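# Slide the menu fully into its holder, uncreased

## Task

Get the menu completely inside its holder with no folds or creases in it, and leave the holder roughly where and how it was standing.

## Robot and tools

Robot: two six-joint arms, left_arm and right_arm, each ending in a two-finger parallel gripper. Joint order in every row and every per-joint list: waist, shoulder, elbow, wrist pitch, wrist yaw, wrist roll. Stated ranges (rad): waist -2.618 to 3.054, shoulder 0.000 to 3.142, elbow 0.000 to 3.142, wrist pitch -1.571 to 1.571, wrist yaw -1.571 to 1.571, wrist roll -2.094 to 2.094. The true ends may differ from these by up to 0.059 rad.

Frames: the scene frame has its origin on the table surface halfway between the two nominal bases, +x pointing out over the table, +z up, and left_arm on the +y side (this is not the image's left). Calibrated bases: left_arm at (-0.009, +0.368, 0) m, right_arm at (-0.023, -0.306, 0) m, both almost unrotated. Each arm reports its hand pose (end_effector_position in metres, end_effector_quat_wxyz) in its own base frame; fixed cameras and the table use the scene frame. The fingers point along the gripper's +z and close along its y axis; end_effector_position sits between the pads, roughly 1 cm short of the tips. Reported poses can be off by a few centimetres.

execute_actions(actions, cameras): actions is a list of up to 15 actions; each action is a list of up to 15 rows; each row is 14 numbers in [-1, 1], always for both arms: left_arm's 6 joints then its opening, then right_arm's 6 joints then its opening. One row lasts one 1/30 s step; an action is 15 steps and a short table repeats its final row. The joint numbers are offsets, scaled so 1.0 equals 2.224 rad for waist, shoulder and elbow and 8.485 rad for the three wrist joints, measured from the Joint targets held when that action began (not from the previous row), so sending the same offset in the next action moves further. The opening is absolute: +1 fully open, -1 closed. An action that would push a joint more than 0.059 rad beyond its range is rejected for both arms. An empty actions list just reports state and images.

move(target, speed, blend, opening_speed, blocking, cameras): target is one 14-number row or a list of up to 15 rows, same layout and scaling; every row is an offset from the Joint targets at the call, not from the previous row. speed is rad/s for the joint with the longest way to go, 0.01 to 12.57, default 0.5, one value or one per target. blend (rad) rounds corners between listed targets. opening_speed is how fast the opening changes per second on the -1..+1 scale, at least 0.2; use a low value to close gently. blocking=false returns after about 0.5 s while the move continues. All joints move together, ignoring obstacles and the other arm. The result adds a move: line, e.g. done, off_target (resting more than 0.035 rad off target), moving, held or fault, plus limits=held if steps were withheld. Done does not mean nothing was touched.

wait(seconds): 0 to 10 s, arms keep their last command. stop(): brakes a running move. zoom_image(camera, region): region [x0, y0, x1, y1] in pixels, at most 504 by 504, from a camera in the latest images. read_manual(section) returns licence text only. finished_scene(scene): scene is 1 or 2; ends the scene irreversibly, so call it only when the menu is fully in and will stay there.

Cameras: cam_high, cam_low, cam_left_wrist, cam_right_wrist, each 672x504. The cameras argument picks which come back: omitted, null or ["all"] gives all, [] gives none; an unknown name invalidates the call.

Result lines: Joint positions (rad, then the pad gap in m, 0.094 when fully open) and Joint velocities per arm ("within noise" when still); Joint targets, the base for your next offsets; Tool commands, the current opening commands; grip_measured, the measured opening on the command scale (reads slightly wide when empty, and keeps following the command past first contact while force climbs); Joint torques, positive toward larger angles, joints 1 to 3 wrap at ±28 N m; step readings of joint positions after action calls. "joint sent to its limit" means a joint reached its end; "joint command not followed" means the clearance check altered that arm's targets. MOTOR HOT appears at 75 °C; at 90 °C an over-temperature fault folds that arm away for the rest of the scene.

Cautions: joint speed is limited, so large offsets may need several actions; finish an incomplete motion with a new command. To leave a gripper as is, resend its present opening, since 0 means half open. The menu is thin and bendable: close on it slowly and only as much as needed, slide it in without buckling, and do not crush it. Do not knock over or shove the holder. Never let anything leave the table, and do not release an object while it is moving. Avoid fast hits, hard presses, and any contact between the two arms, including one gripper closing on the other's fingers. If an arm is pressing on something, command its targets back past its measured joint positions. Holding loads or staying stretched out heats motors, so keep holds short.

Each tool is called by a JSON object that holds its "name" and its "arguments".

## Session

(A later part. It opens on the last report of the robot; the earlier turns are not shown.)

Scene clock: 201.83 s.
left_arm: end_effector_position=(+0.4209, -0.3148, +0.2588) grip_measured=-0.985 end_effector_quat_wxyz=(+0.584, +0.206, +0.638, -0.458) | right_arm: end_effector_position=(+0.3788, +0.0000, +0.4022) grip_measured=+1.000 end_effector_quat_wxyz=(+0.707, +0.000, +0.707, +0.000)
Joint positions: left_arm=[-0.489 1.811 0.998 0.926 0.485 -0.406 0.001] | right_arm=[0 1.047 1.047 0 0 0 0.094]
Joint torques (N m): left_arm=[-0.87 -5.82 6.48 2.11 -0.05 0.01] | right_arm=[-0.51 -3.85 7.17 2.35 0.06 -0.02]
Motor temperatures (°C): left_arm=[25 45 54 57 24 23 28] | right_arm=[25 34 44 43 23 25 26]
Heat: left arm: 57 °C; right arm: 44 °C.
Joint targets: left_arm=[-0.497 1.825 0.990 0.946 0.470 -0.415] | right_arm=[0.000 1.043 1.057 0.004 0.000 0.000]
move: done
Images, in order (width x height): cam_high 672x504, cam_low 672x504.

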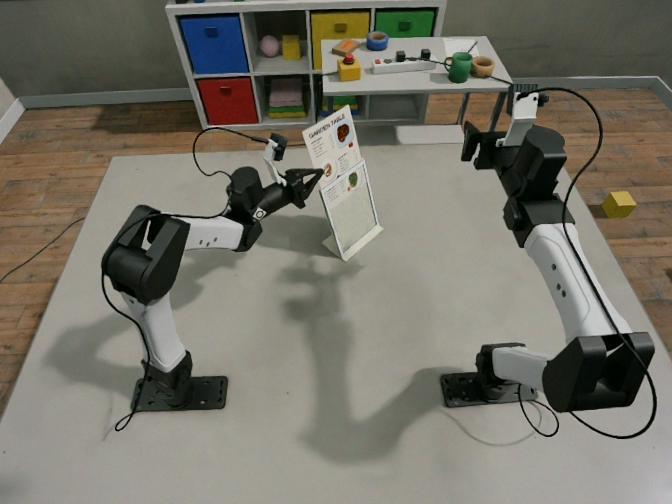

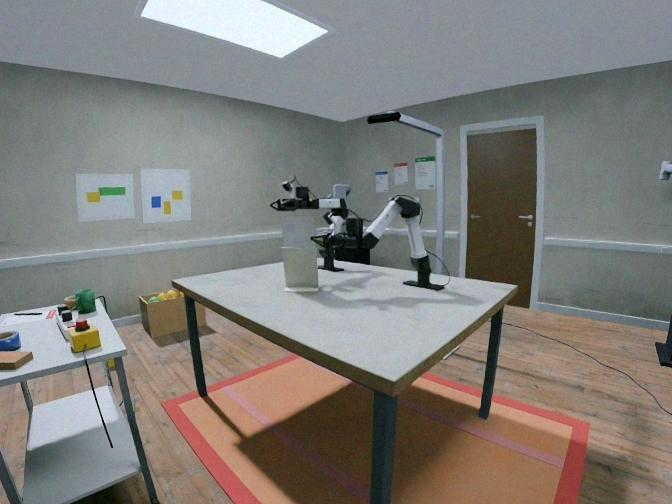

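{"name": "move", "arguments": {"target": [0,0,0,0,0,0,-0.8,0,0,0,0,0,0,1], "opening_speed": 0.2, "cameras": ["cam_high","cam_low","cam_left_wrist"]}}

{"name": "zoom_image", "arguments": {"camera": "cam_high", "region": [292, 75, 392, 265]}}

{"name": "zoom_image", "arguments": {"camera": "cam_low", "region": [270, 190, 330, 300]}}

Scene clock: 206.83 s.
left_arm: end_effector_position=(+0.4210, -0.3147, +0.2588) grip_measured=-0.802 end_effector_quat_wxyz=(+0.584, +0.205, +0.638, -0.457) | right_arm: end_effector_position=(+0.3788, +0.0000, +0.4022) grip_measured=+1.000 end_effector_quat_wxyz=(+0.707, +0.000, +0.707, +0.000)
Joint positions: left_arm=[-0.489 1.811 0.998 0.927 0.484 -0.406 0.009] | right_arm=[0 1.047 1.047 0 0 0 0.094]
Joint torques (N m): left_arm=[-0.8 -5.83 6.43 2.11 -0.06 0.01] | right_arm=[-0.51 -3.86 7.15 2.35 0.06 -0.02]
Motor temperatures (°C): left_arm=[25 45 53 58 24 23 28] | right_arm=[25 34 44 43 23 25 26]
Heat: left arm: 58 °C; right arm: 44 °C.
Joint targets: left_arm=[-0.497 1.825 0.990 0.945 0.470 -0.416] | right_arm=[0.000 1.043 1.057 0.004 0.000 0.000]
move: done
camera_calibration:
cam_left_wrist: T_world_to_cam=[[-0.818837, -0.498394, 0.284798, 0.11539], [-0.466841, 0.289501, -0.835613, 0.536578], [0.334015, -0.817186, -0.469725, -0.16644], [0, 0, 0, 1]] pos_world=[0.400576, -0.233843, 0.337327]
Images, in order (width x height): cam_high 672x504, cam_low 672x504, cam_left_wrist 672x504.

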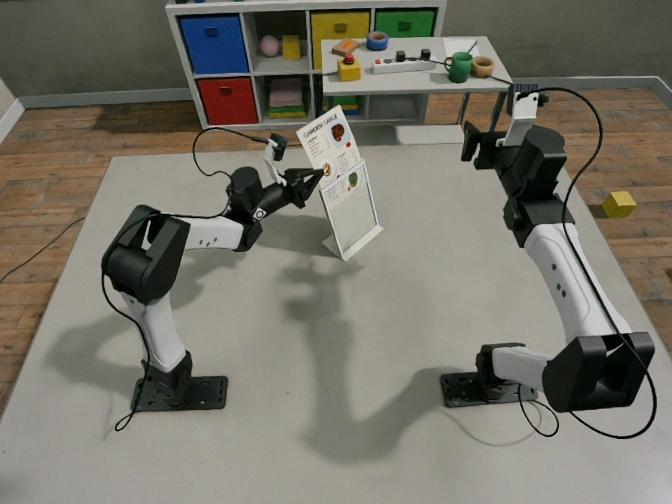

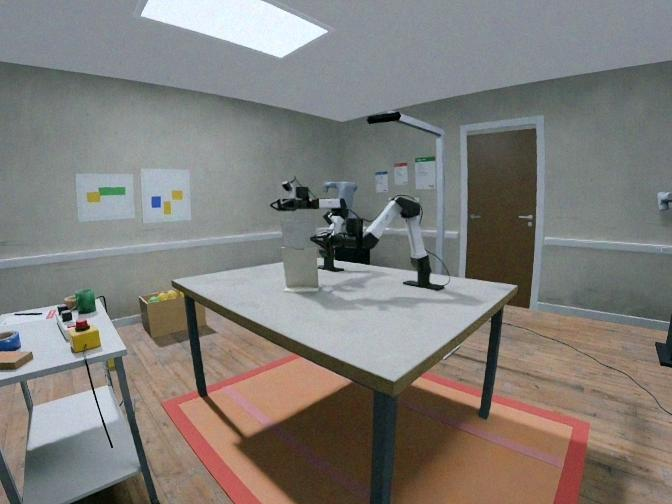

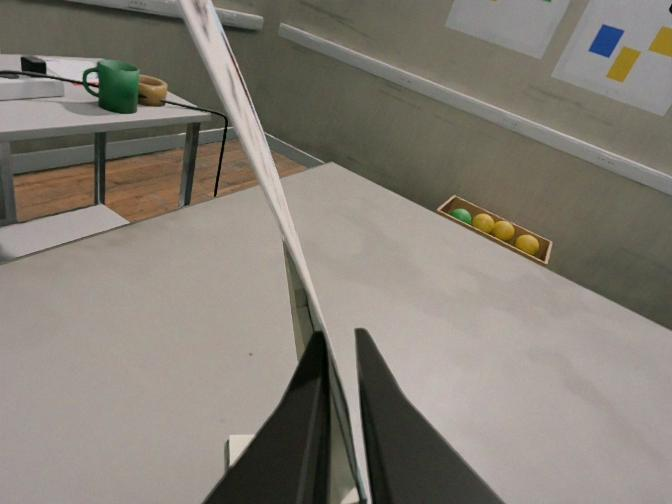

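Scaled by 2.653 from the camera's 672x504 image, which has a finer 960x720 frame.

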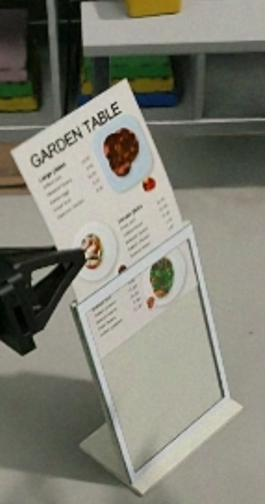

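Scaled by 4.582 from the camera's 672x504 image, which has a finer 960x720 frame.

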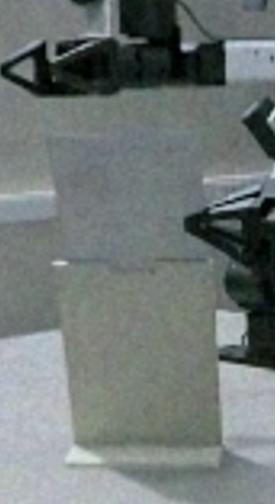

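{"name": "move", "arguments": {"target": [0,0,0,0,0,0,-0.3,0,0,0,0,0,0,1], "opening_speed": 0.3, "cameras": ["cam_high","cam_low","cam_left_wrist"]}}

{"name": "zoom_image", "arguments": {"camera": "cam_high", "region": [292, 75, 392, 265]}}

{"name": "zoom_image", "arguments": {"camera": "cam_low", "region": [270, 190, 330, 300]}}

Scene clock: 211.47 s.
left_arm: end_effector_position=(+0.4211, -0.3147, +0.2589) grip_measured=-0.302 end_effector_quat_wxyz=(+0.584, +0.205, +0.638, -0.457) | right_arm: end_effector_position=(+0.3788, +0.0000, +0.4022) grip_measured=+1.000 end_effector_quat_wxyz=(+0.707, +0.000, +0.707, +0.000)
Joint positions: left_arm=[-0.489 1.811 0.998 0.928 0.484 -0.406 0.033] | right_arm=[0 1.047 1.047 0 0 0 0.094]
Joint torques (N m): left_arm=[-0.8 -5.82 6.42 2.1 -0.06 0.01] | right_arm=[-0.51 -3.85 7.15 2.35 0.06 -0.02]
Motor temperatures (°C): left_arm=[25 44 53 58 24 23 28] | right_arm=[25 34 44 43 23 25 26]
Heat: left arm: 58 °C; right arm: 44 °C.
Joint targets: left_arm=[-0.497 1.825 0.990 0.946 0.470 -0.416] | right_arm=[0.000 1.043 1.057 0.004 0.000 0.000]
move: done
camera_calibration:
cam_left_wrist: T_world_to_cam=[[-0.81878, -0.498594, 0.28461, 0.115275], [-0.466663, 0.289247, -0.8358, 0.536549], [0.334402, -0.817153, -0.469506, -0.166581], [0, 0, 0, 1]] pos_world=[0.400477, -0.233842, 0.337428]
Images, in order (width x height): cam_high 672x504, cam_low 672x504, cam_left_wrist 672x504.

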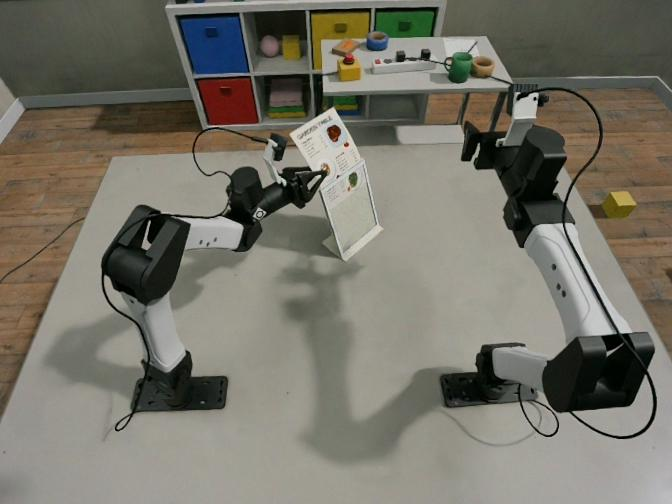

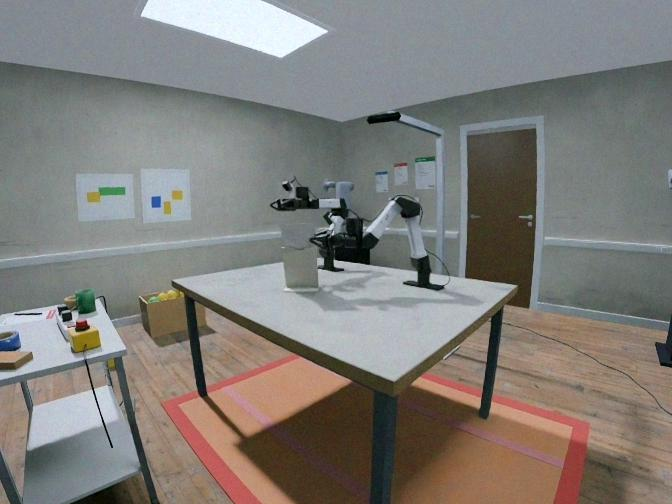

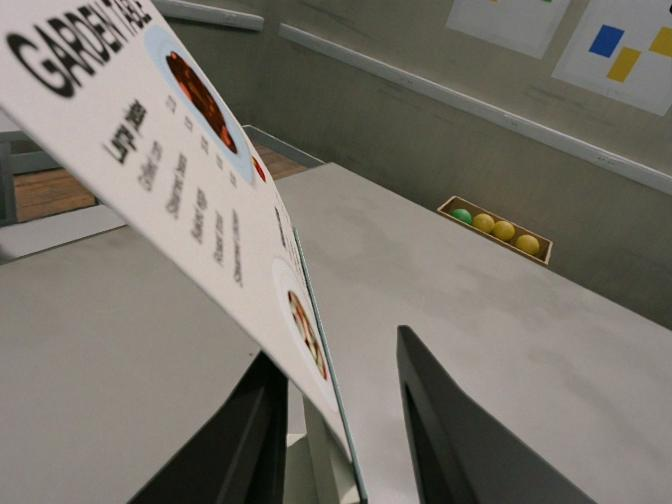

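Scaled by 2.653 from the camera's 672x504 image, which has a finer 960x720 frame.

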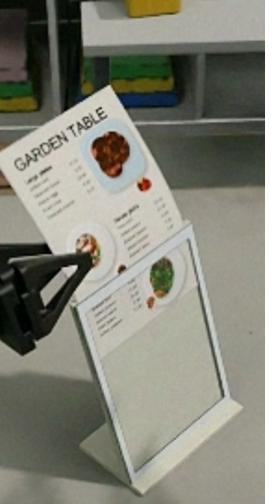

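Scaled by 4.582 from the camera's 672x504 image, which has a finer 960x720 frame.

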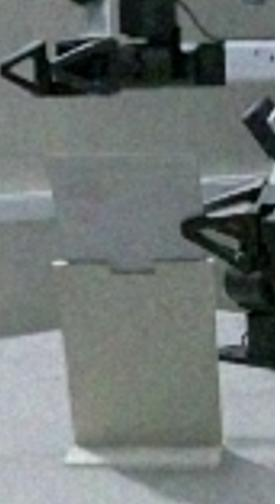

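{"name": "move", "arguments": {"target": [0,0,0,0,0,0,-0.87,0,0,0,0,0,0,1], "opening_speed": 0.3, "cameras": []}}

{"name": "move", "arguments": {"target": [[0.0171,-0.0360,0.0423,-0.0148,0.0064,0,-0.87,0,0,0,0,0,0,1],[0.0279,-0.0526,0.0791,-0.0288,0.0092,0,-0.87,0,0,0,0,0,0,1],[0.0319,-0.0526,0.0962,-0.0328,0.0101,0,-0.87,0,0,0,0,0,0,1]], "speed": 0.12, "cameras": ["cam_high","cam_low","cam_left_wrist"]}}

{"name": "zoom_image", "arguments": {"camera": "cam_high", "region": [292, 75, 392, 265]}}

{"name": "zoom_image", "arguments": {"camera": "cam_low", "region": [270, 190, 330, 300]}}

Scene clock: 228.30 s.
left_arm: end_effector_position=(+0.4210, -0.3147, +0.2590) grip_measured=-0.868 end_effector_quat_wxyz=(+0.584, +0.205, +0.638, -0.457) | right_arm: end_effector_position=(+0.3788, +0.0000, +0.4022) grip_measured=+1.000 end_effector_quat_wxyz=(+0.707, +0.000, +0.707, +0.000)
Joint positions: left_arm=[-0.489 1.811 0.998 0.928 0.484 -0.406 0.006] | right_arm=[0 1.047 1.047 0 0 0 0.094]
Joint torques (N m): left_arm=[-0.79 -5.85 6.43 2.1 -0.06 0.01] | right_arm=[-0.5 -3.84 7.17 2.35 0.06 -0.02]
Motor temperatures (°C): left_arm=[25 43 52 59 24 23 27] | right_arm=[25 34 44 43 23 24 26]
Heat: left arm: 59 °C; right arm: 44 °C.
Joint targets: left_arm=[-0.497 1.825 0.990 0.946 0.470 -0.415] | right_arm=[0.000 1.043 1.057 0.004 0.000 0.000]
move: done
No camera images: "cameras" was empty.

Scene clock: 231.23 s.
left_arm: end_effector_position=(+0.4379, -0.3004, +0.3200) grip_measured=-0.868 end_effector_quat_wxyz=(+0.586, +0.208, +0.637, -0.456) | right_arm: end_effector_position=(+0.3788, +0.0000, +0.4022) grip_measured=+1.000 end_effector_quat_wxyz=(+0.707, +0.000, +0.707, +0.000)
Joint positions: left_arm=[-0.434 1.74 1.177 0.683 0.54 -0.406 0.006] | right_arm=[0 1.047 1.047 0 0 0 0.094]
Joint torques (N m): left_arm=[0.81 -9.31 10.19 1.76 0.31 0.01] | right_arm=[-0.51 -3.86 7.16 2.35 0.06 -0.02]
Motor temperatures (°C): left_arm=[25 44 52 58 24 23 27] | right_arm=[25 34 44 43 23 24 26]
Heat: left arm: 58 °C; right arm: 44 °C.
Joint targets: left_arm=[-0.426 1.708 1.204 0.667 0.556 -0.415] | right_arm=[0.000 1.043 1.057 0.004 0.000 0.000]
move: done
camera_calibration:
cam_left_wrist: T_world_to_cam=[[-0.821274, -0.49898, 0.276636, 0.122319], [-0.460067, 0.29245, -0.838338, 0.590218], [0.337412, -0.815777, -0.469746, -0.132717], [0, 0, 0, 1]] pos_world=[0.416777, -0.219842, 0.398621]
Images, in order (width x height): cam_high 672x504, cam_low 672x504, cam_left_wrist 672x504.

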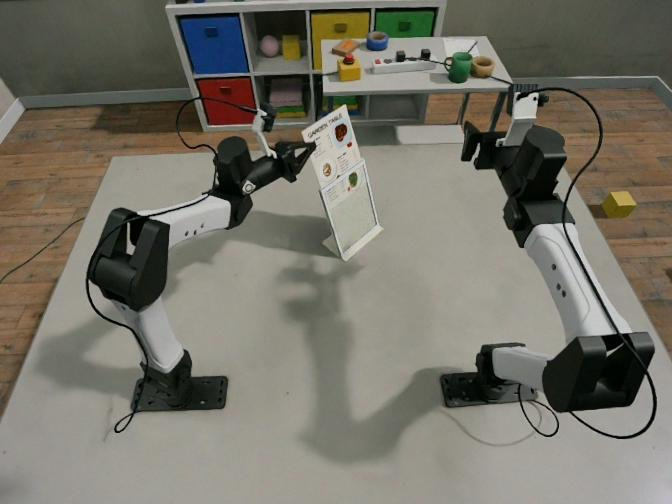

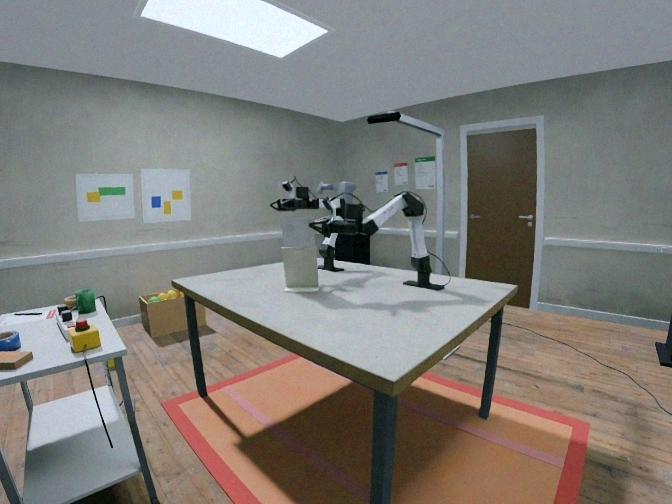

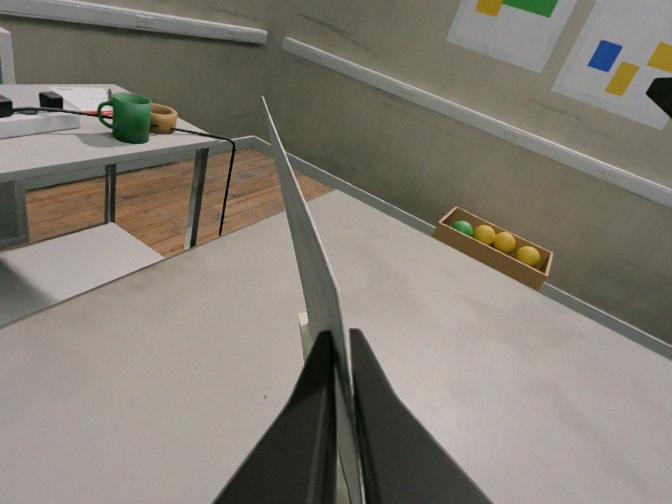

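Scaled by 2.653 from the camera's 672x504 image, which has a finer 960x720 frame.

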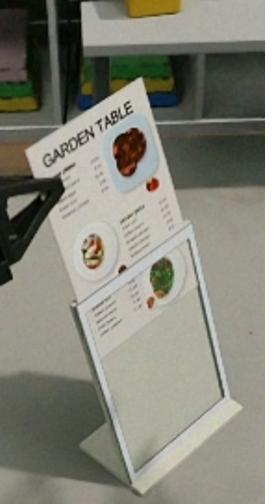

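Scaled by 4.582 from the camera's 672x504 image, which has a finer 960x720 frame.

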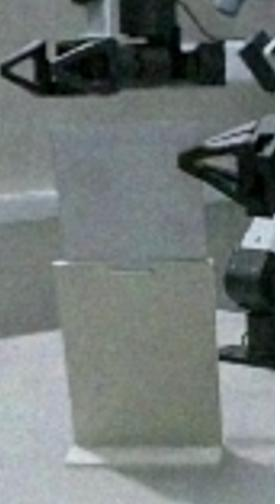

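{"name": "move", "arguments": {"target": [0,0,0,0,0,0,-1,0,0,0,0,0,0,1], "opening_speed": 0.2, "cameras": []}}

{"name": "move", "arguments": {"target": [[-0.0112,0.0211,-0.0342,0.0084,-0.0046,0,-1,0,0,0,0,0,0,1],[-0.0220,0.0369,-0.0706,0.0220,-0.0075,0,-1,0,0,0,0,0,0,1],[-0.0319,0.0526,-0.0962,0.0329,-0.0101,0,-1,0,0,0,0,0,0,1]], "speed": 0.1, "cameras": ["cam_high","cam_low","cam_left_wrist"]}}

{"name": "zoom_image", "arguments": {"camera": "cam_high", "region": [292, 75, 392, 265]}}

{"name": "zoom_image", "arguments": {"camera": "cam_low", "region": [270, 190, 330, 300]}}

Scene clock: 237.07 s.
left_arm: end_effector_position=(+0.4378, -0.3005, +0.3196) grip_measured=-0.985 end_effector_quat_wxyz=(+0.585, +0.209, +0.637, -0.456) | right_arm: end_effector_position=(+0.3788, +0.0000, +0.4022) grip_measured=+1.000 end_effector_quat_wxyz=(+0.707, +0.000, +0.707, +0.000)
Joint positions: left_arm=[-0.434 1.74 1.177 0.681 0.541 -0.406 0.001] | right_arm=[0 1.047 1.047 0 0 0 0.094]
Joint torques (N m): left_arm=[0.81 -9.32 10.19 1.79 0.28 0.01] | right_arm=[-0.51 -3.85 7.17 2.34 0.06 -0.02]
Motor temperatures (°C): left_arm=[25 45 53 57 24 23 27] | right_arm=[25 34 44 43 23 24 26]
Heat: left arm: 57 °C; right arm: 44 °C.
Joint targets: left_arm=[-0.426 1.708 1.204 0.667 0.556 -0.415] | right_arm=[0.000 1.043 1.057 0.004 0.000 0.000]
move: done
No camera images: "cameras" was empty.

Scene clock: 240.30 s.
left_arm: end_effector_position=(+0.4213, -0.3144, +0.2628) grip_measured=-0.985 end_effector_quat_wxyz=(+0.589, +0.205, +0.634, -0.458) | right_arm: end_effector_position=(+0.3788, +0.0000, +0.4022) grip_measured=+1.000 end_effector_quat_wxyz=(+0.707, +0.000, +0.707, +0.000)
Joint positions: left_arm=[-0.489 1.81 1.001 0.937 0.482 -0.406 0.001] | right_arm=[0 1.047 1.047 0 0 0 0.094]
Joint torques (N m): left_arm=[-0.64 -5.75 6.26 2.01 0 0.01] | right_arm=[-0.5 -3.86 7.15 2.35 0.06 -0.02]
Motor temperatures (°C): left_arm=[25 45 53 57 24 23 27] | right_arm=[25 34 44 43 23 24 26]
Heat: left arm: 57 °C; right arm: 44 °C.
Joint targets: left_arm=[-0.497 1.825 0.990 0.947 0.470 -0.415] | right_arm=[0.000 1.043 1.057 0.004 0.000 0.000]
move: done
camera_calibration:
cam_left_wrist: T_world_to_cam=[[-0.820927, -0.498625, 0.278301, 0.117082], [-0.457524, 0.282719, -0.843055, 0.535739], [0.341687, -0.819416, -0.460225, -0.170804], [0, 0, 0, 1]] pos_world=[0.399591, -0.233043, 0.340465]
Images, in order (width x height): cam_high 672x504, cam_low 672x504, cam_left_wrist 672x504.

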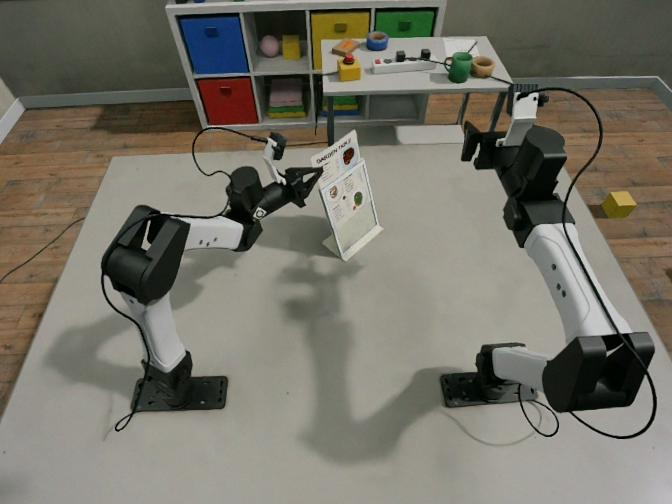

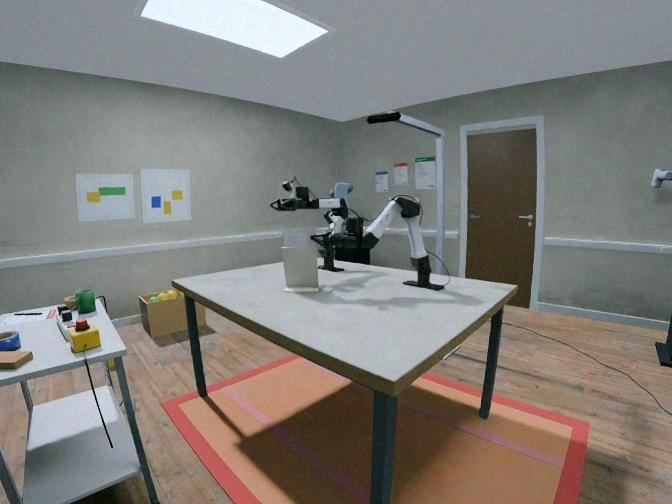

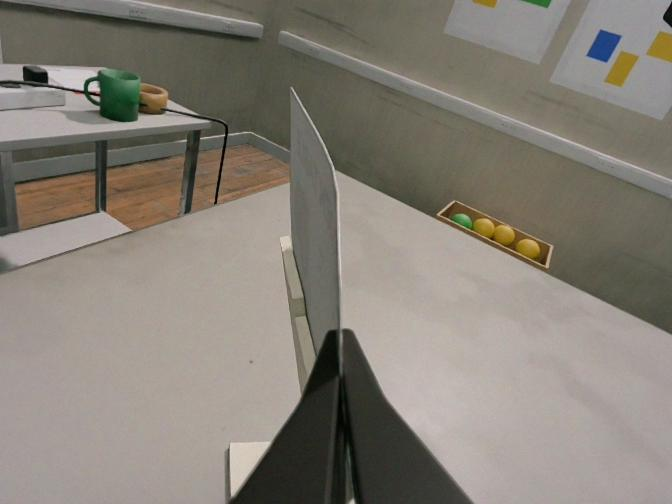

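Scaled by 2.653 from the camera's 672x504 image, which has a finer 960x720 frame.

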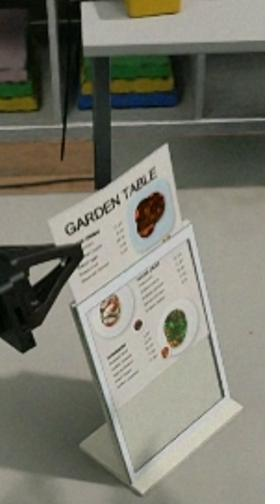

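Scaled by 4.582 from the camera's 672x504 image, which has a finer 960x720 frame.

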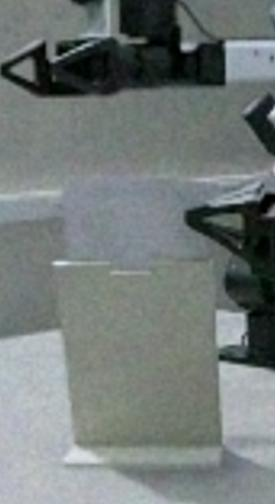

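{"name": "move", "arguments": {"target": [0,0,0,0,0,0,-0.87,0,0,0,0,0,0,1], "opening_speed": 0.3, "cameras": []}}

{"name": "move", "arguments": {"target": [0.0211,-0.0427,0.0571,-0.0202,0.0077,0,-0.87,0,0,0,0,0,0,1], "speed": 0.12, "cameras": []}}

{"name": "move", "arguments": {"target": [0,0,0,0,0,0,-1,0,0,0,0,0,0,1], "opening_speed": 0.2, "cameras": ["cam_high","cam_left_wrist"]}}

{"name": "zoom_image", "arguments": {"camera": "cam_high", "region": [292, 75, 392, 265]}}

Scene clock: 247.57 s.
left_arm: end_effector_position=(+0.4213, -0.3143, +0.2626) grip_measured=-0.872 end_effector_quat_wxyz=(+0.589, +0.205, +0.634, -0.457) | right_arm: end_effector_position=(+0.3788, +0.0000, +0.4022) grip_measured=+1.000 end_effector_quat_wxyz=(+0.707, +0.000, +0.707, +0.000)
Joint positions: left_arm=[-0.489 1.81 1 0.937 0.481 -0.406 0.006] | right_arm=[0 1.047 1.047 0 0 0 0.094]
Joint torques (N m): left_arm=[-0.81 -5.76 6.23 2.02 -0.03 0.01] | right_arm=[-0.51 -3.82 7.16 2.35 0.06 -0.02]
Motor temperatures (°C): left_arm=[25 45 52 56 24 23 27] | right_arm=[25 33 44 42 23 24 26]
Heat: left arm: 56 °C; right arm: 44 °C.
Joint targets: left_arm=[-0.497 1.825 0.990 0.946 0.470 -0.415] | right_arm=[0.000 1.043 1.057 0.004 0.000 0.000]
move: done
No camera images: "cameras" was empty.

Scene clock: 249.60 s.
left_arm: end_effector_position=(+0.4292, -0.3068, +0.2950) grip_measured=-0.872 end_effector_quat_wxyz=(+0.586, +0.209, +0.635, -0.458) | right_arm: end_effector_position=(+0.3788, +0.0000, +0.4022) grip_measured=+1.000 end_effector_quat_wxyz=(+0.707, +0.000, +0.707, +0.000)
Joint positions: left_arm=[-0.458 1.76 1.091 0.79 0.52 -0.406 0.006] | right_arm=[0 1.047 1.047 0 0 0 0.094]
Joint torques (N m): left_arm=[0.81 -9.13 9.88 1.81 0.3 0.01] | right_arm=[-0.51 -3.84 7.16 2.35 0.06 -0.02]
Motor temperatures (°C): left_arm=[25 45 53 56 24 23 27] | right_arm=[25 33 44 42 23 24 26]
Heat: left arm: 56 °C; right arm: 44 °C.
Joint targets: left_arm=[-0.450 1.730 1.117 0.775 0.535 -0.415] | right_arm=[0.000 1.043 1.057 0.004 0.000 0.000]
move: done
No camera images: "cameras" was empty.

Scene clock: 250.47 s.
left_arm: end_effector_position=(+0.4291, -0.3069, +0.2949) grip_measured=-0.985 end_effector_quat_wxyz=(+0.585, +0.209, +0.636, -0.458) | right_arm: end_effector_position=(+0.3788, +0.0000, +0.4022) grip_measured=+1.000 end_effector_quat_wxyz=(+0.707, +0.000, +0.707, +0.000)
Joint positions: left_arm=[-0.458 1.76 1.091 0.79 0.52 -0.406 0.001] | right_arm=[0 1.047 1.047 0 0 0 0.094]
Joint torques (N m): left_arm=[0.81 -9.13 9.87 1.79 0.28 0.01] | right_arm=[-0.53 -3.86 7.16 2.35 0.07 -0.02]
Motor temperatures (°C): left_arm=[25 45 53 56 24 23 27] | right_arm=[25 33 44 42 23 24 26]
Heat: left arm: 56 °C; right arm: 44 °C.
Joint targets: left_arm=[-0.450 1.730 1.117 0.775 0.535 -0.415] | right_arm=[0.000 1.043 1.057 0.004 0.000 0.000]
move: done
camera_calibration:
cam_left_wrist: T_world_to_cam=[[-0.823539, -0.494608, 0.277752, 0.120851], [-0.458501, 0.292089, -0.839322, 0.566576], [0.334006, -0.818564, -0.467325, -0.146879], [0, 0, 0, 1]] pos_world=[0.40836, -0.225947, 0.373333]
Images, in order (width x height): cam_high 672x504, cam_left_wrist 672x504.

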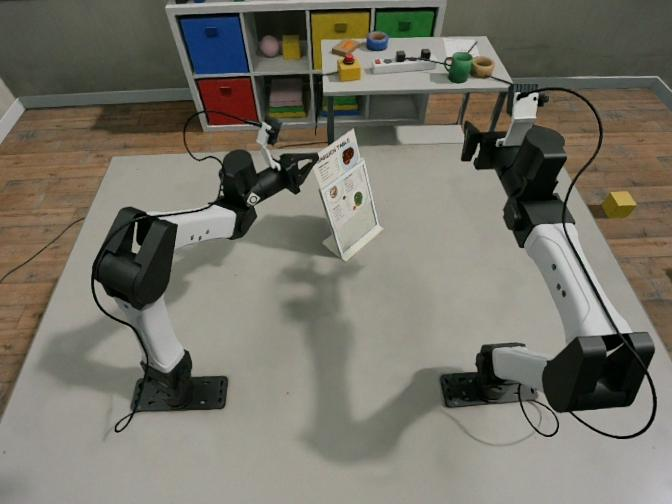

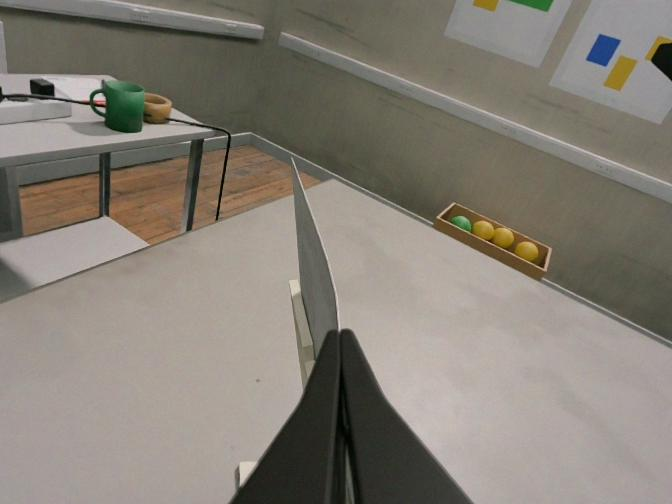

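Scaled by 2.653 from the camera's 672x504 image, which has a finer 960x720 frame.

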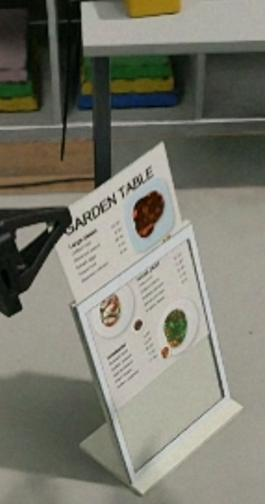

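{"name": "move", "arguments": {"target": [-0.0238,0.0472,-0.0647,0.0234,-0.0084,0,-1,0,0,0,0,0,0,1], "speed": 0.1, "cameras": ["cam_high","cam_low","cam_left_wrist"]}}

{"name": "zoom_image", "arguments": {"camera": "cam_high", "region": [292, 75, 392, 265]}}

{"name": "zoom_image", "arguments": {"camera": "cam_low", "region": [270, 190, 330, 300]}}

Scene clock: 257.93 s.
left_arm: end_effector_position=(+0.4194, -0.3154, +0.2583) grip_measured=-0.985 end_effector_quat_wxyz=(+0.591, +0.205, +0.632, -0.458) | right_arm: end_effector_position=(+0.3788, +0.0000, +0.4022) grip_measured=+1.000 end_effector_quat_wxyz=(+0.707, +0.000, +0.707, +0.000)
Joint positions: left_arm=[-0.495 1.819 0.985 0.968 0.474 -0.406 0.001] | right_arm=[0 1.047 1.047 0 0 0 0.094]
Joint torques (N m): left_arm=[-0.8 -5.7 6.05 1.99 -0.03 0.01] | right_arm=[-0.51 -3.85 7.15 2.34 0.06 -0.02]
Motor temperatures (°C): left_arm=[25 46 53 56 24 23 27] | right_arm=[25 33 44 42 23 24 26]
Heat: left arm: 56 °C; right arm: 44 °C.
Joint targets: left_arm=[-0.503 1.835 0.973 0.974 0.464 -0.415] | right_arm=[0.000 1.043 1.057 0.004 0.000 0.000]
move: done
camera_calibration:
cam_left_wrist: T_world_to_cam=[[-0.821255, -0.499155, 0.276376, 0.116736], [-0.454218, 0.278828, -0.846133, 0.529723], [0.345291, -0.820426, -0.455714, -0.17614], [0, 0, 0, 1]] pos_world=[0.3973, -0.233942, 0.335684]
Images, in order (width x height): cam_high 672x504, cam_low 672x504, cam_left_wrist 672x504.

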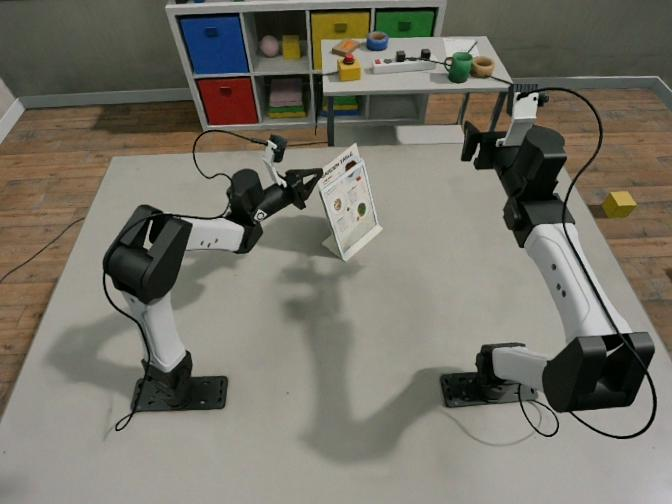

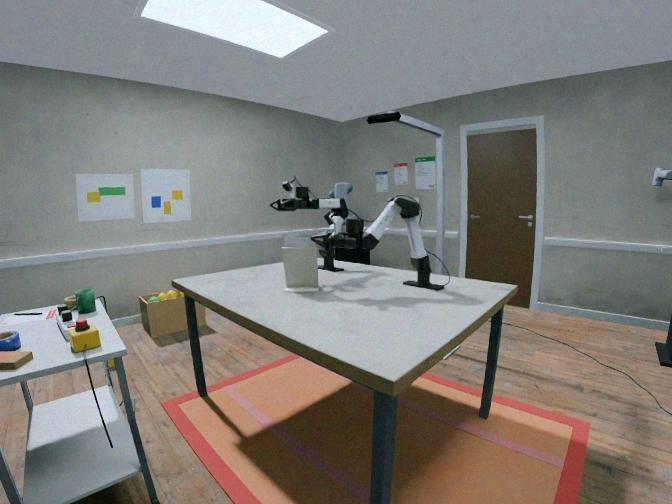

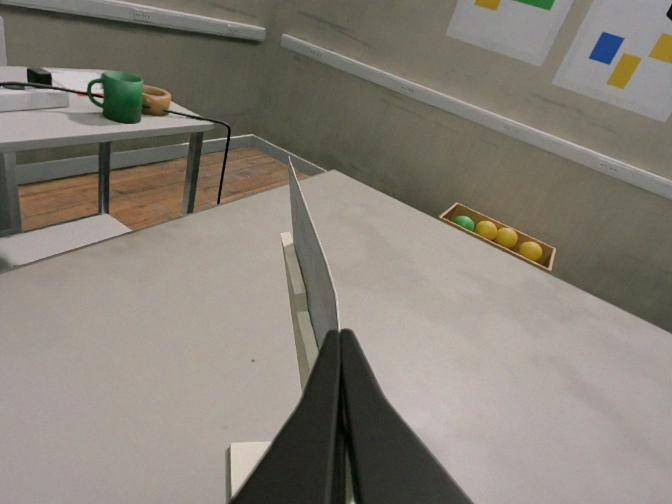

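Scaled by 2.653 from the camera's 672x504 image, which has a finer 960x720 frame.

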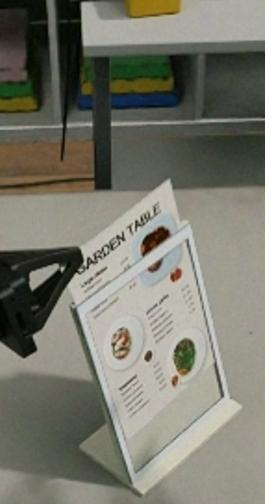

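Scaled by 4.582 from the camera's 672x504 image, which has a finer 960x720 frame.

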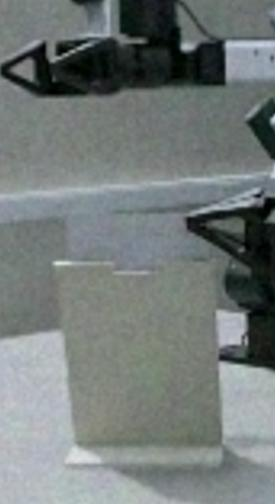

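{"name": "move", "arguments": {"target": [0,0,0,0,0,0,-0.87,0,0,0,0,0,0,1], "opening_speed": 0.3, "cameras": []}}

{"name": "move", "arguments": {"target": [[0.0198,-0.0405,0.0499,-0.0181,0.0071,0,-0.87,0,0,0,0,0,0,1],[0.0346,-0.0571,0.1039,-0.0362,0.0108,0,-0.87,0,0,0,0,0,0,1],[-0.0036,0.0742,0.4708,-0.1781,-0.0016,0.0324,-1,0,0,0,0,0,0,1]], "speed": [0.12,0.12,0.35]}}

{"name": "zoom_image", "arguments": {"camera": "cam_high", "region": [292, 75, 392, 265]}}

{"name": "zoom_image", "arguments": {"camera": "cam_low", "region": [270, 190, 330, 300]}}

Scene clock: 274.40 s.
left_arm: end_effector_position=(+0.4195, -0.3154, +0.2584) grip_measured=-0.872 end_effector_quat_wxyz=(+0.591, +0.205, +0.632, -0.458) | right_arm: end_effector_position=(+0.3788, +0.0000, +0.4022) grip_measured=+1.000 end_effector_quat_wxyz=(+0.707, +0.000, +0.707, +0.000)
Joint positions: left_arm=[-0.495 1.819 0.985 0.968 0.474 -0.406 0.006] | right_arm=[0 1.047 1.047 0 0 0 0.094]
Joint torques (N m): left_arm=[-0.8 -5.68 6.01 1.98 -0.02 0.01] | right_arm=[-0.51 -3.85 7.15 2.35 0.06 -0.02]
Motor temperatures (°C): left_arm=[25 46 52 57 24 23 27] | right_arm=[25 33 43 42 23 24 26]
Heat: left arm: 57 °C; right arm: 43 °C.
Joint targets: left_arm=[-0.503 1.835 0.973 0.973 0.464 -0.415] | right_arm=[0.000 1.043 1.057 0.004 0.000 0.000]
move: done
No camera images: "cameras" was empty.

Scene clock: 281.63 s.
left_arm: end_effector_position=(+0.4612, -0.3417, +0.3046) grip_measured=-0.987 end_effector_quat_wxyz=(+0.400, +0.262, +0.807, -0.346) | right_arm: end_effector_position=(+0.3788, +0.0000, +0.4022) grip_measured=+1.000 end_effector_quat_wxyz=(+0.707, +0.000, +0.707, +0.000)
Joint positions: left_arm=[-0.503 1.985 1.992 -0.522 0.466 -0.15 0.001] | right_arm=[0 1.047 1.047 0 0 0 0.094]
Joint torques (N m): left_arm=[-0.8 -7.51 10.39 1.73 0.12 0.19] | right_arm=[-0.49 -3.84 7.13 2.35 0.07 -0.02]
Motor temperatures (°C): left_arm=[25 46 53 56 24 23 27] | right_arm=[25 33 43 42 23 24 25]
Heat: left arm: 56 °C; right arm: 43 °C.
Joint targets: left_arm=[-0.511 2.000 2.021 -0.537 0.450 -0.141] | right_arm=[0.000 1.043 1.057 0.004 0.000 0.000]
move: done
camera_calibration:
cam_left_wrist: T_world_to_cam=[[-0.739047, -0.600328, 0.30564, 0.0437452], [-0.669307, 0.602892, -0.434223, 0.679698], [0.0764085, -0.525478, -0.847369, 0.15312], [0, 0, 0, 1]] pos_world=[0.475556, -0.303061, 0.411519]

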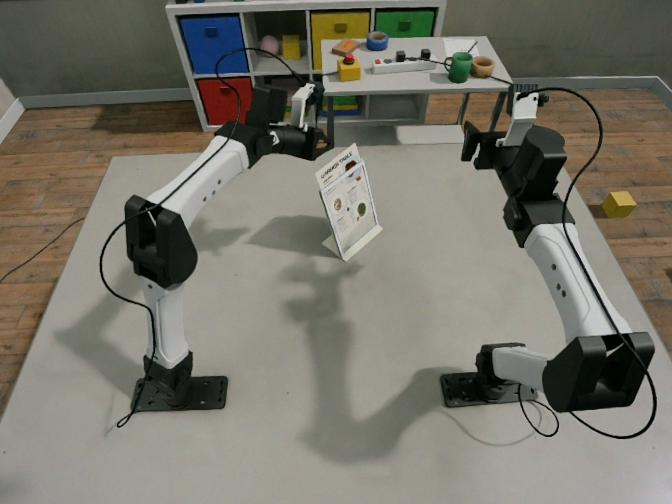

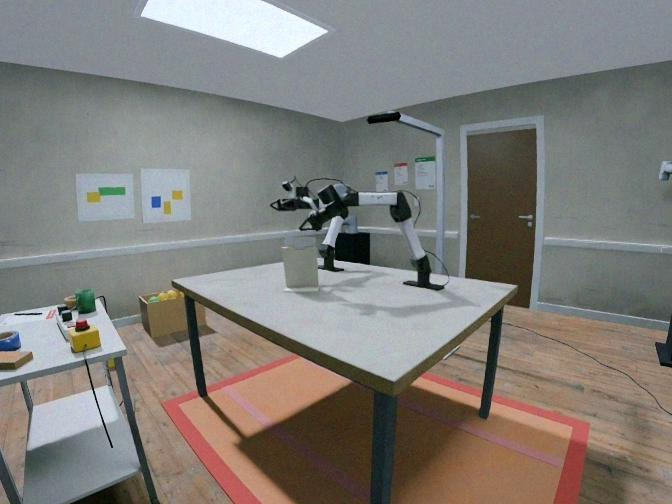

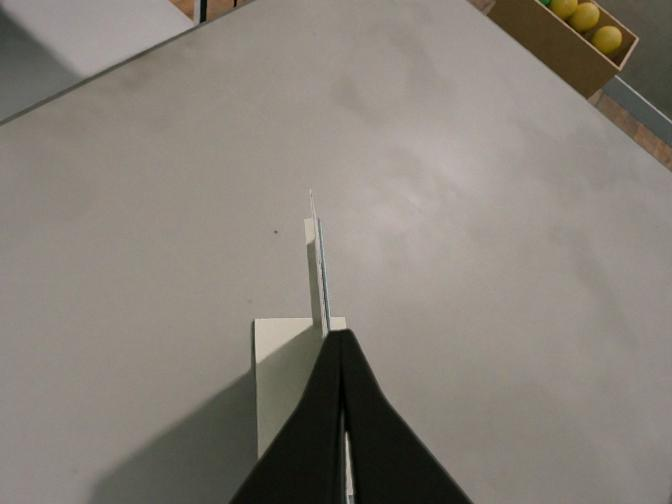

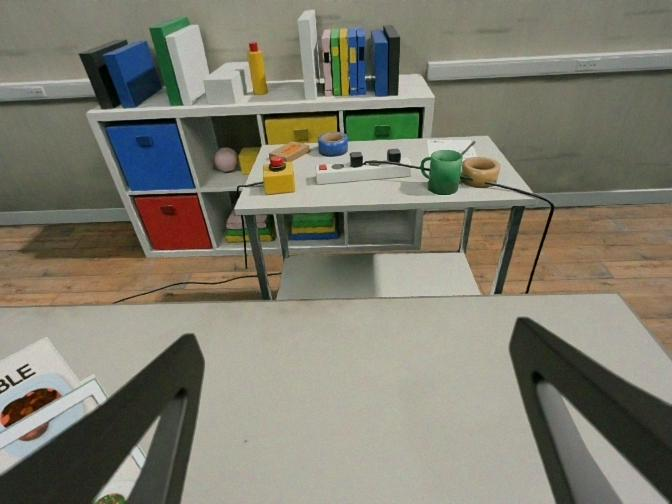

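Scaled by 2.653 from the camera's 672x504 image, which has a finer 960x720 frame.

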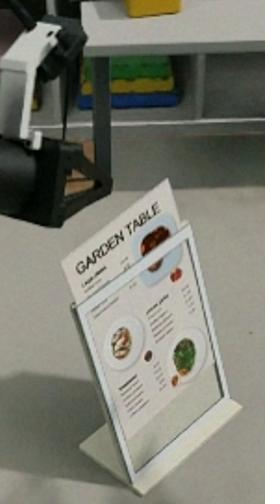

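Scaled by 4.582 from the camera's 672x504 image, which has a finer 960x720 frame.

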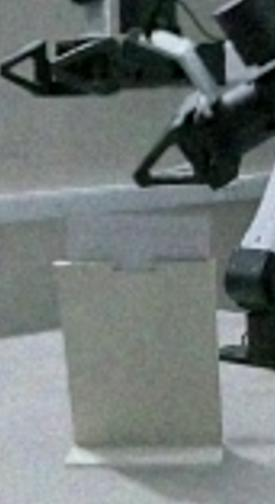

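{"name": "move", "arguments": {"target": [-0.0063,-0.0342,-0.0661,0.0138,-0.0015,0,-1,0,0,0,0,0,0,1], "speed": 0.1, "cameras": ["cam_high","cam_low","cam_left_wrist"]}}

{"name": "zoom_image", "arguments": {"camera": "cam_high", "region": [292, 75, 392, 265]}}

{"name": "zoom_image", "arguments": {"camera": "cam_low", "region": [270, 190, 330, 300]}}

{"name": "zoom_image", "arguments": {"camera": "cam_left_wrist", "region": [240, 150, 440, 350]}}

Scene clock: 294.10 s.
left_arm: end_effector_position=(+0.4567, -0.3462, +0.2840) grip_measured=-0.987 end_effector_quat_wxyz=(+0.398, +0.265, +0.808, -0.344) | right_arm: end_effector_position=(+0.3788, +0.0000, +0.4022) grip_measured=+1.000 end_effector_quat_wxyz=(+0.707, +0.000, +0.707, +0.000)
Joint positions: left_arm=[-0.517 1.962 1.882 -0.44 0.453 -0.15 0.001] | right_arm=[0 1.047 1.047 0 0 0 0.094]
Joint torques (N m): left_arm=[-0.81 -11.54 7.17 2.09 0.11 0.19] | right_arm=[-0.5 -3.85 7.15 2.35 0.06 -0.03]
Motor temperatures (°C): left_arm=[25 46 53 55 24 23 27] | right_arm=[24 33 43 42 23 24 25]
Heat: left arm: 55 °C; right arm: 43 °C.
Joint targets: left_arm=[-0.525 1.924 1.873 -0.420 0.438 -0.140] | right_arm=[0.000 1.043 1.057 0.004 0.000 0.000]
move: off_target (left_arm); left_arm: the shoulder is farthest, 0.039 rad from its target
camera_calibration:
cam_left_wrist: T_world_to_cam=[[-0.741262, -0.599831, 0.301219, 0.0464649], [-0.667122, 0.608901, -0.429171, 0.670076], [0.0740176, -0.519079, -0.851516, 0.138119], [0, 0, 0, 1]] pos_world=[0.471242, -0.308444, 0.391192]
Images, in order (width x height): cam_high 672x504, cam_low 672x504, cam_left_wrist 672x504.

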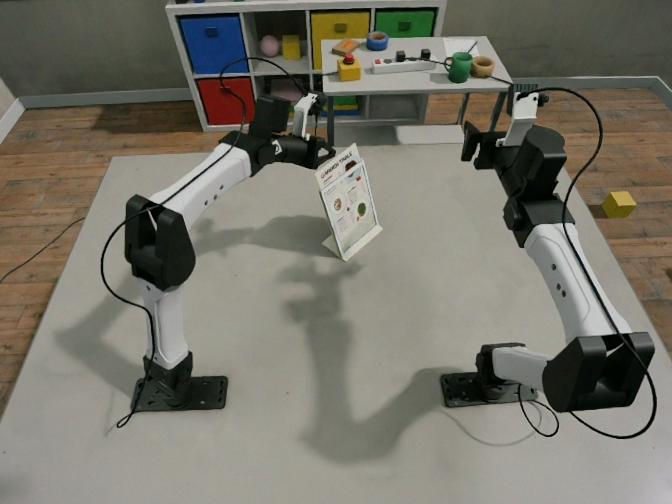

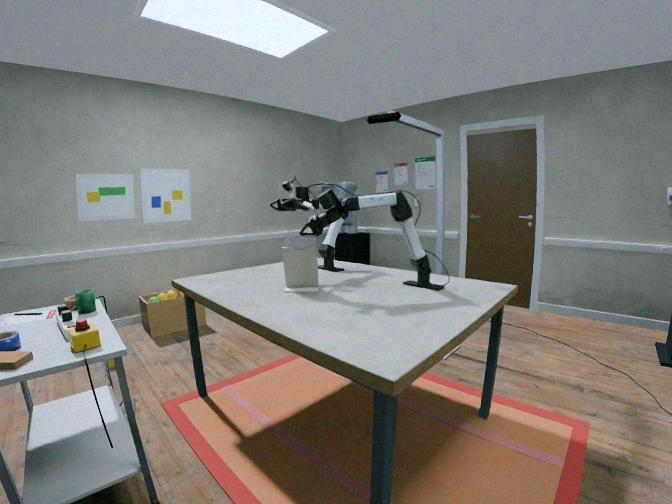

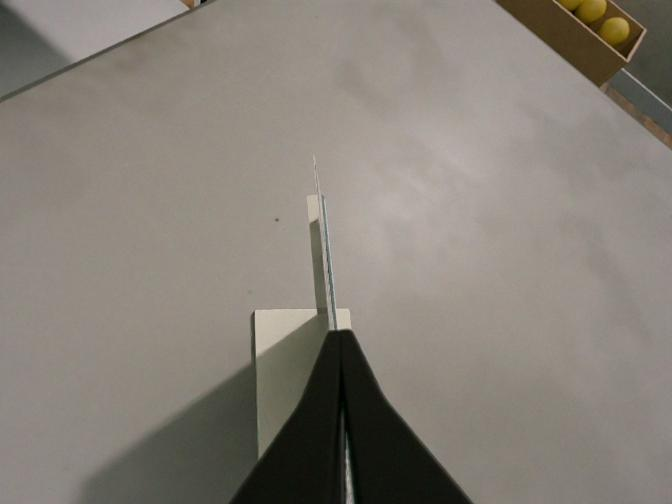

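Scaled by 2.653 from the camera's 672x504 image, which has a finer 960x720 frame.

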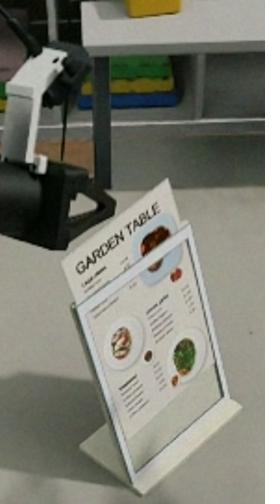

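Scaled by 4.582 from the camera's 672x504 image, which has a finer 960x720 frame.

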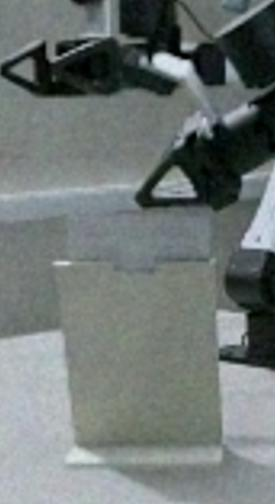

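Scaled by 2.520 from the camera's 672x504 image, which has a finer 960x720 frame.

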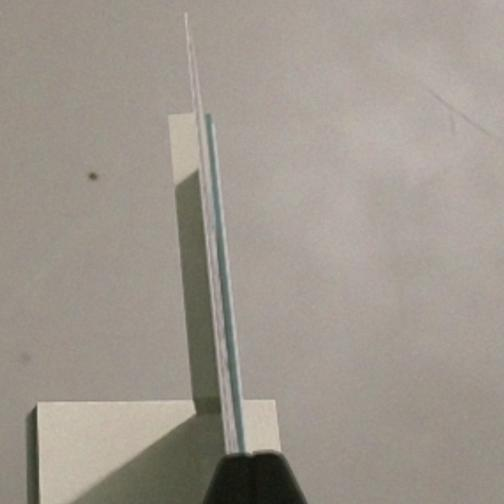

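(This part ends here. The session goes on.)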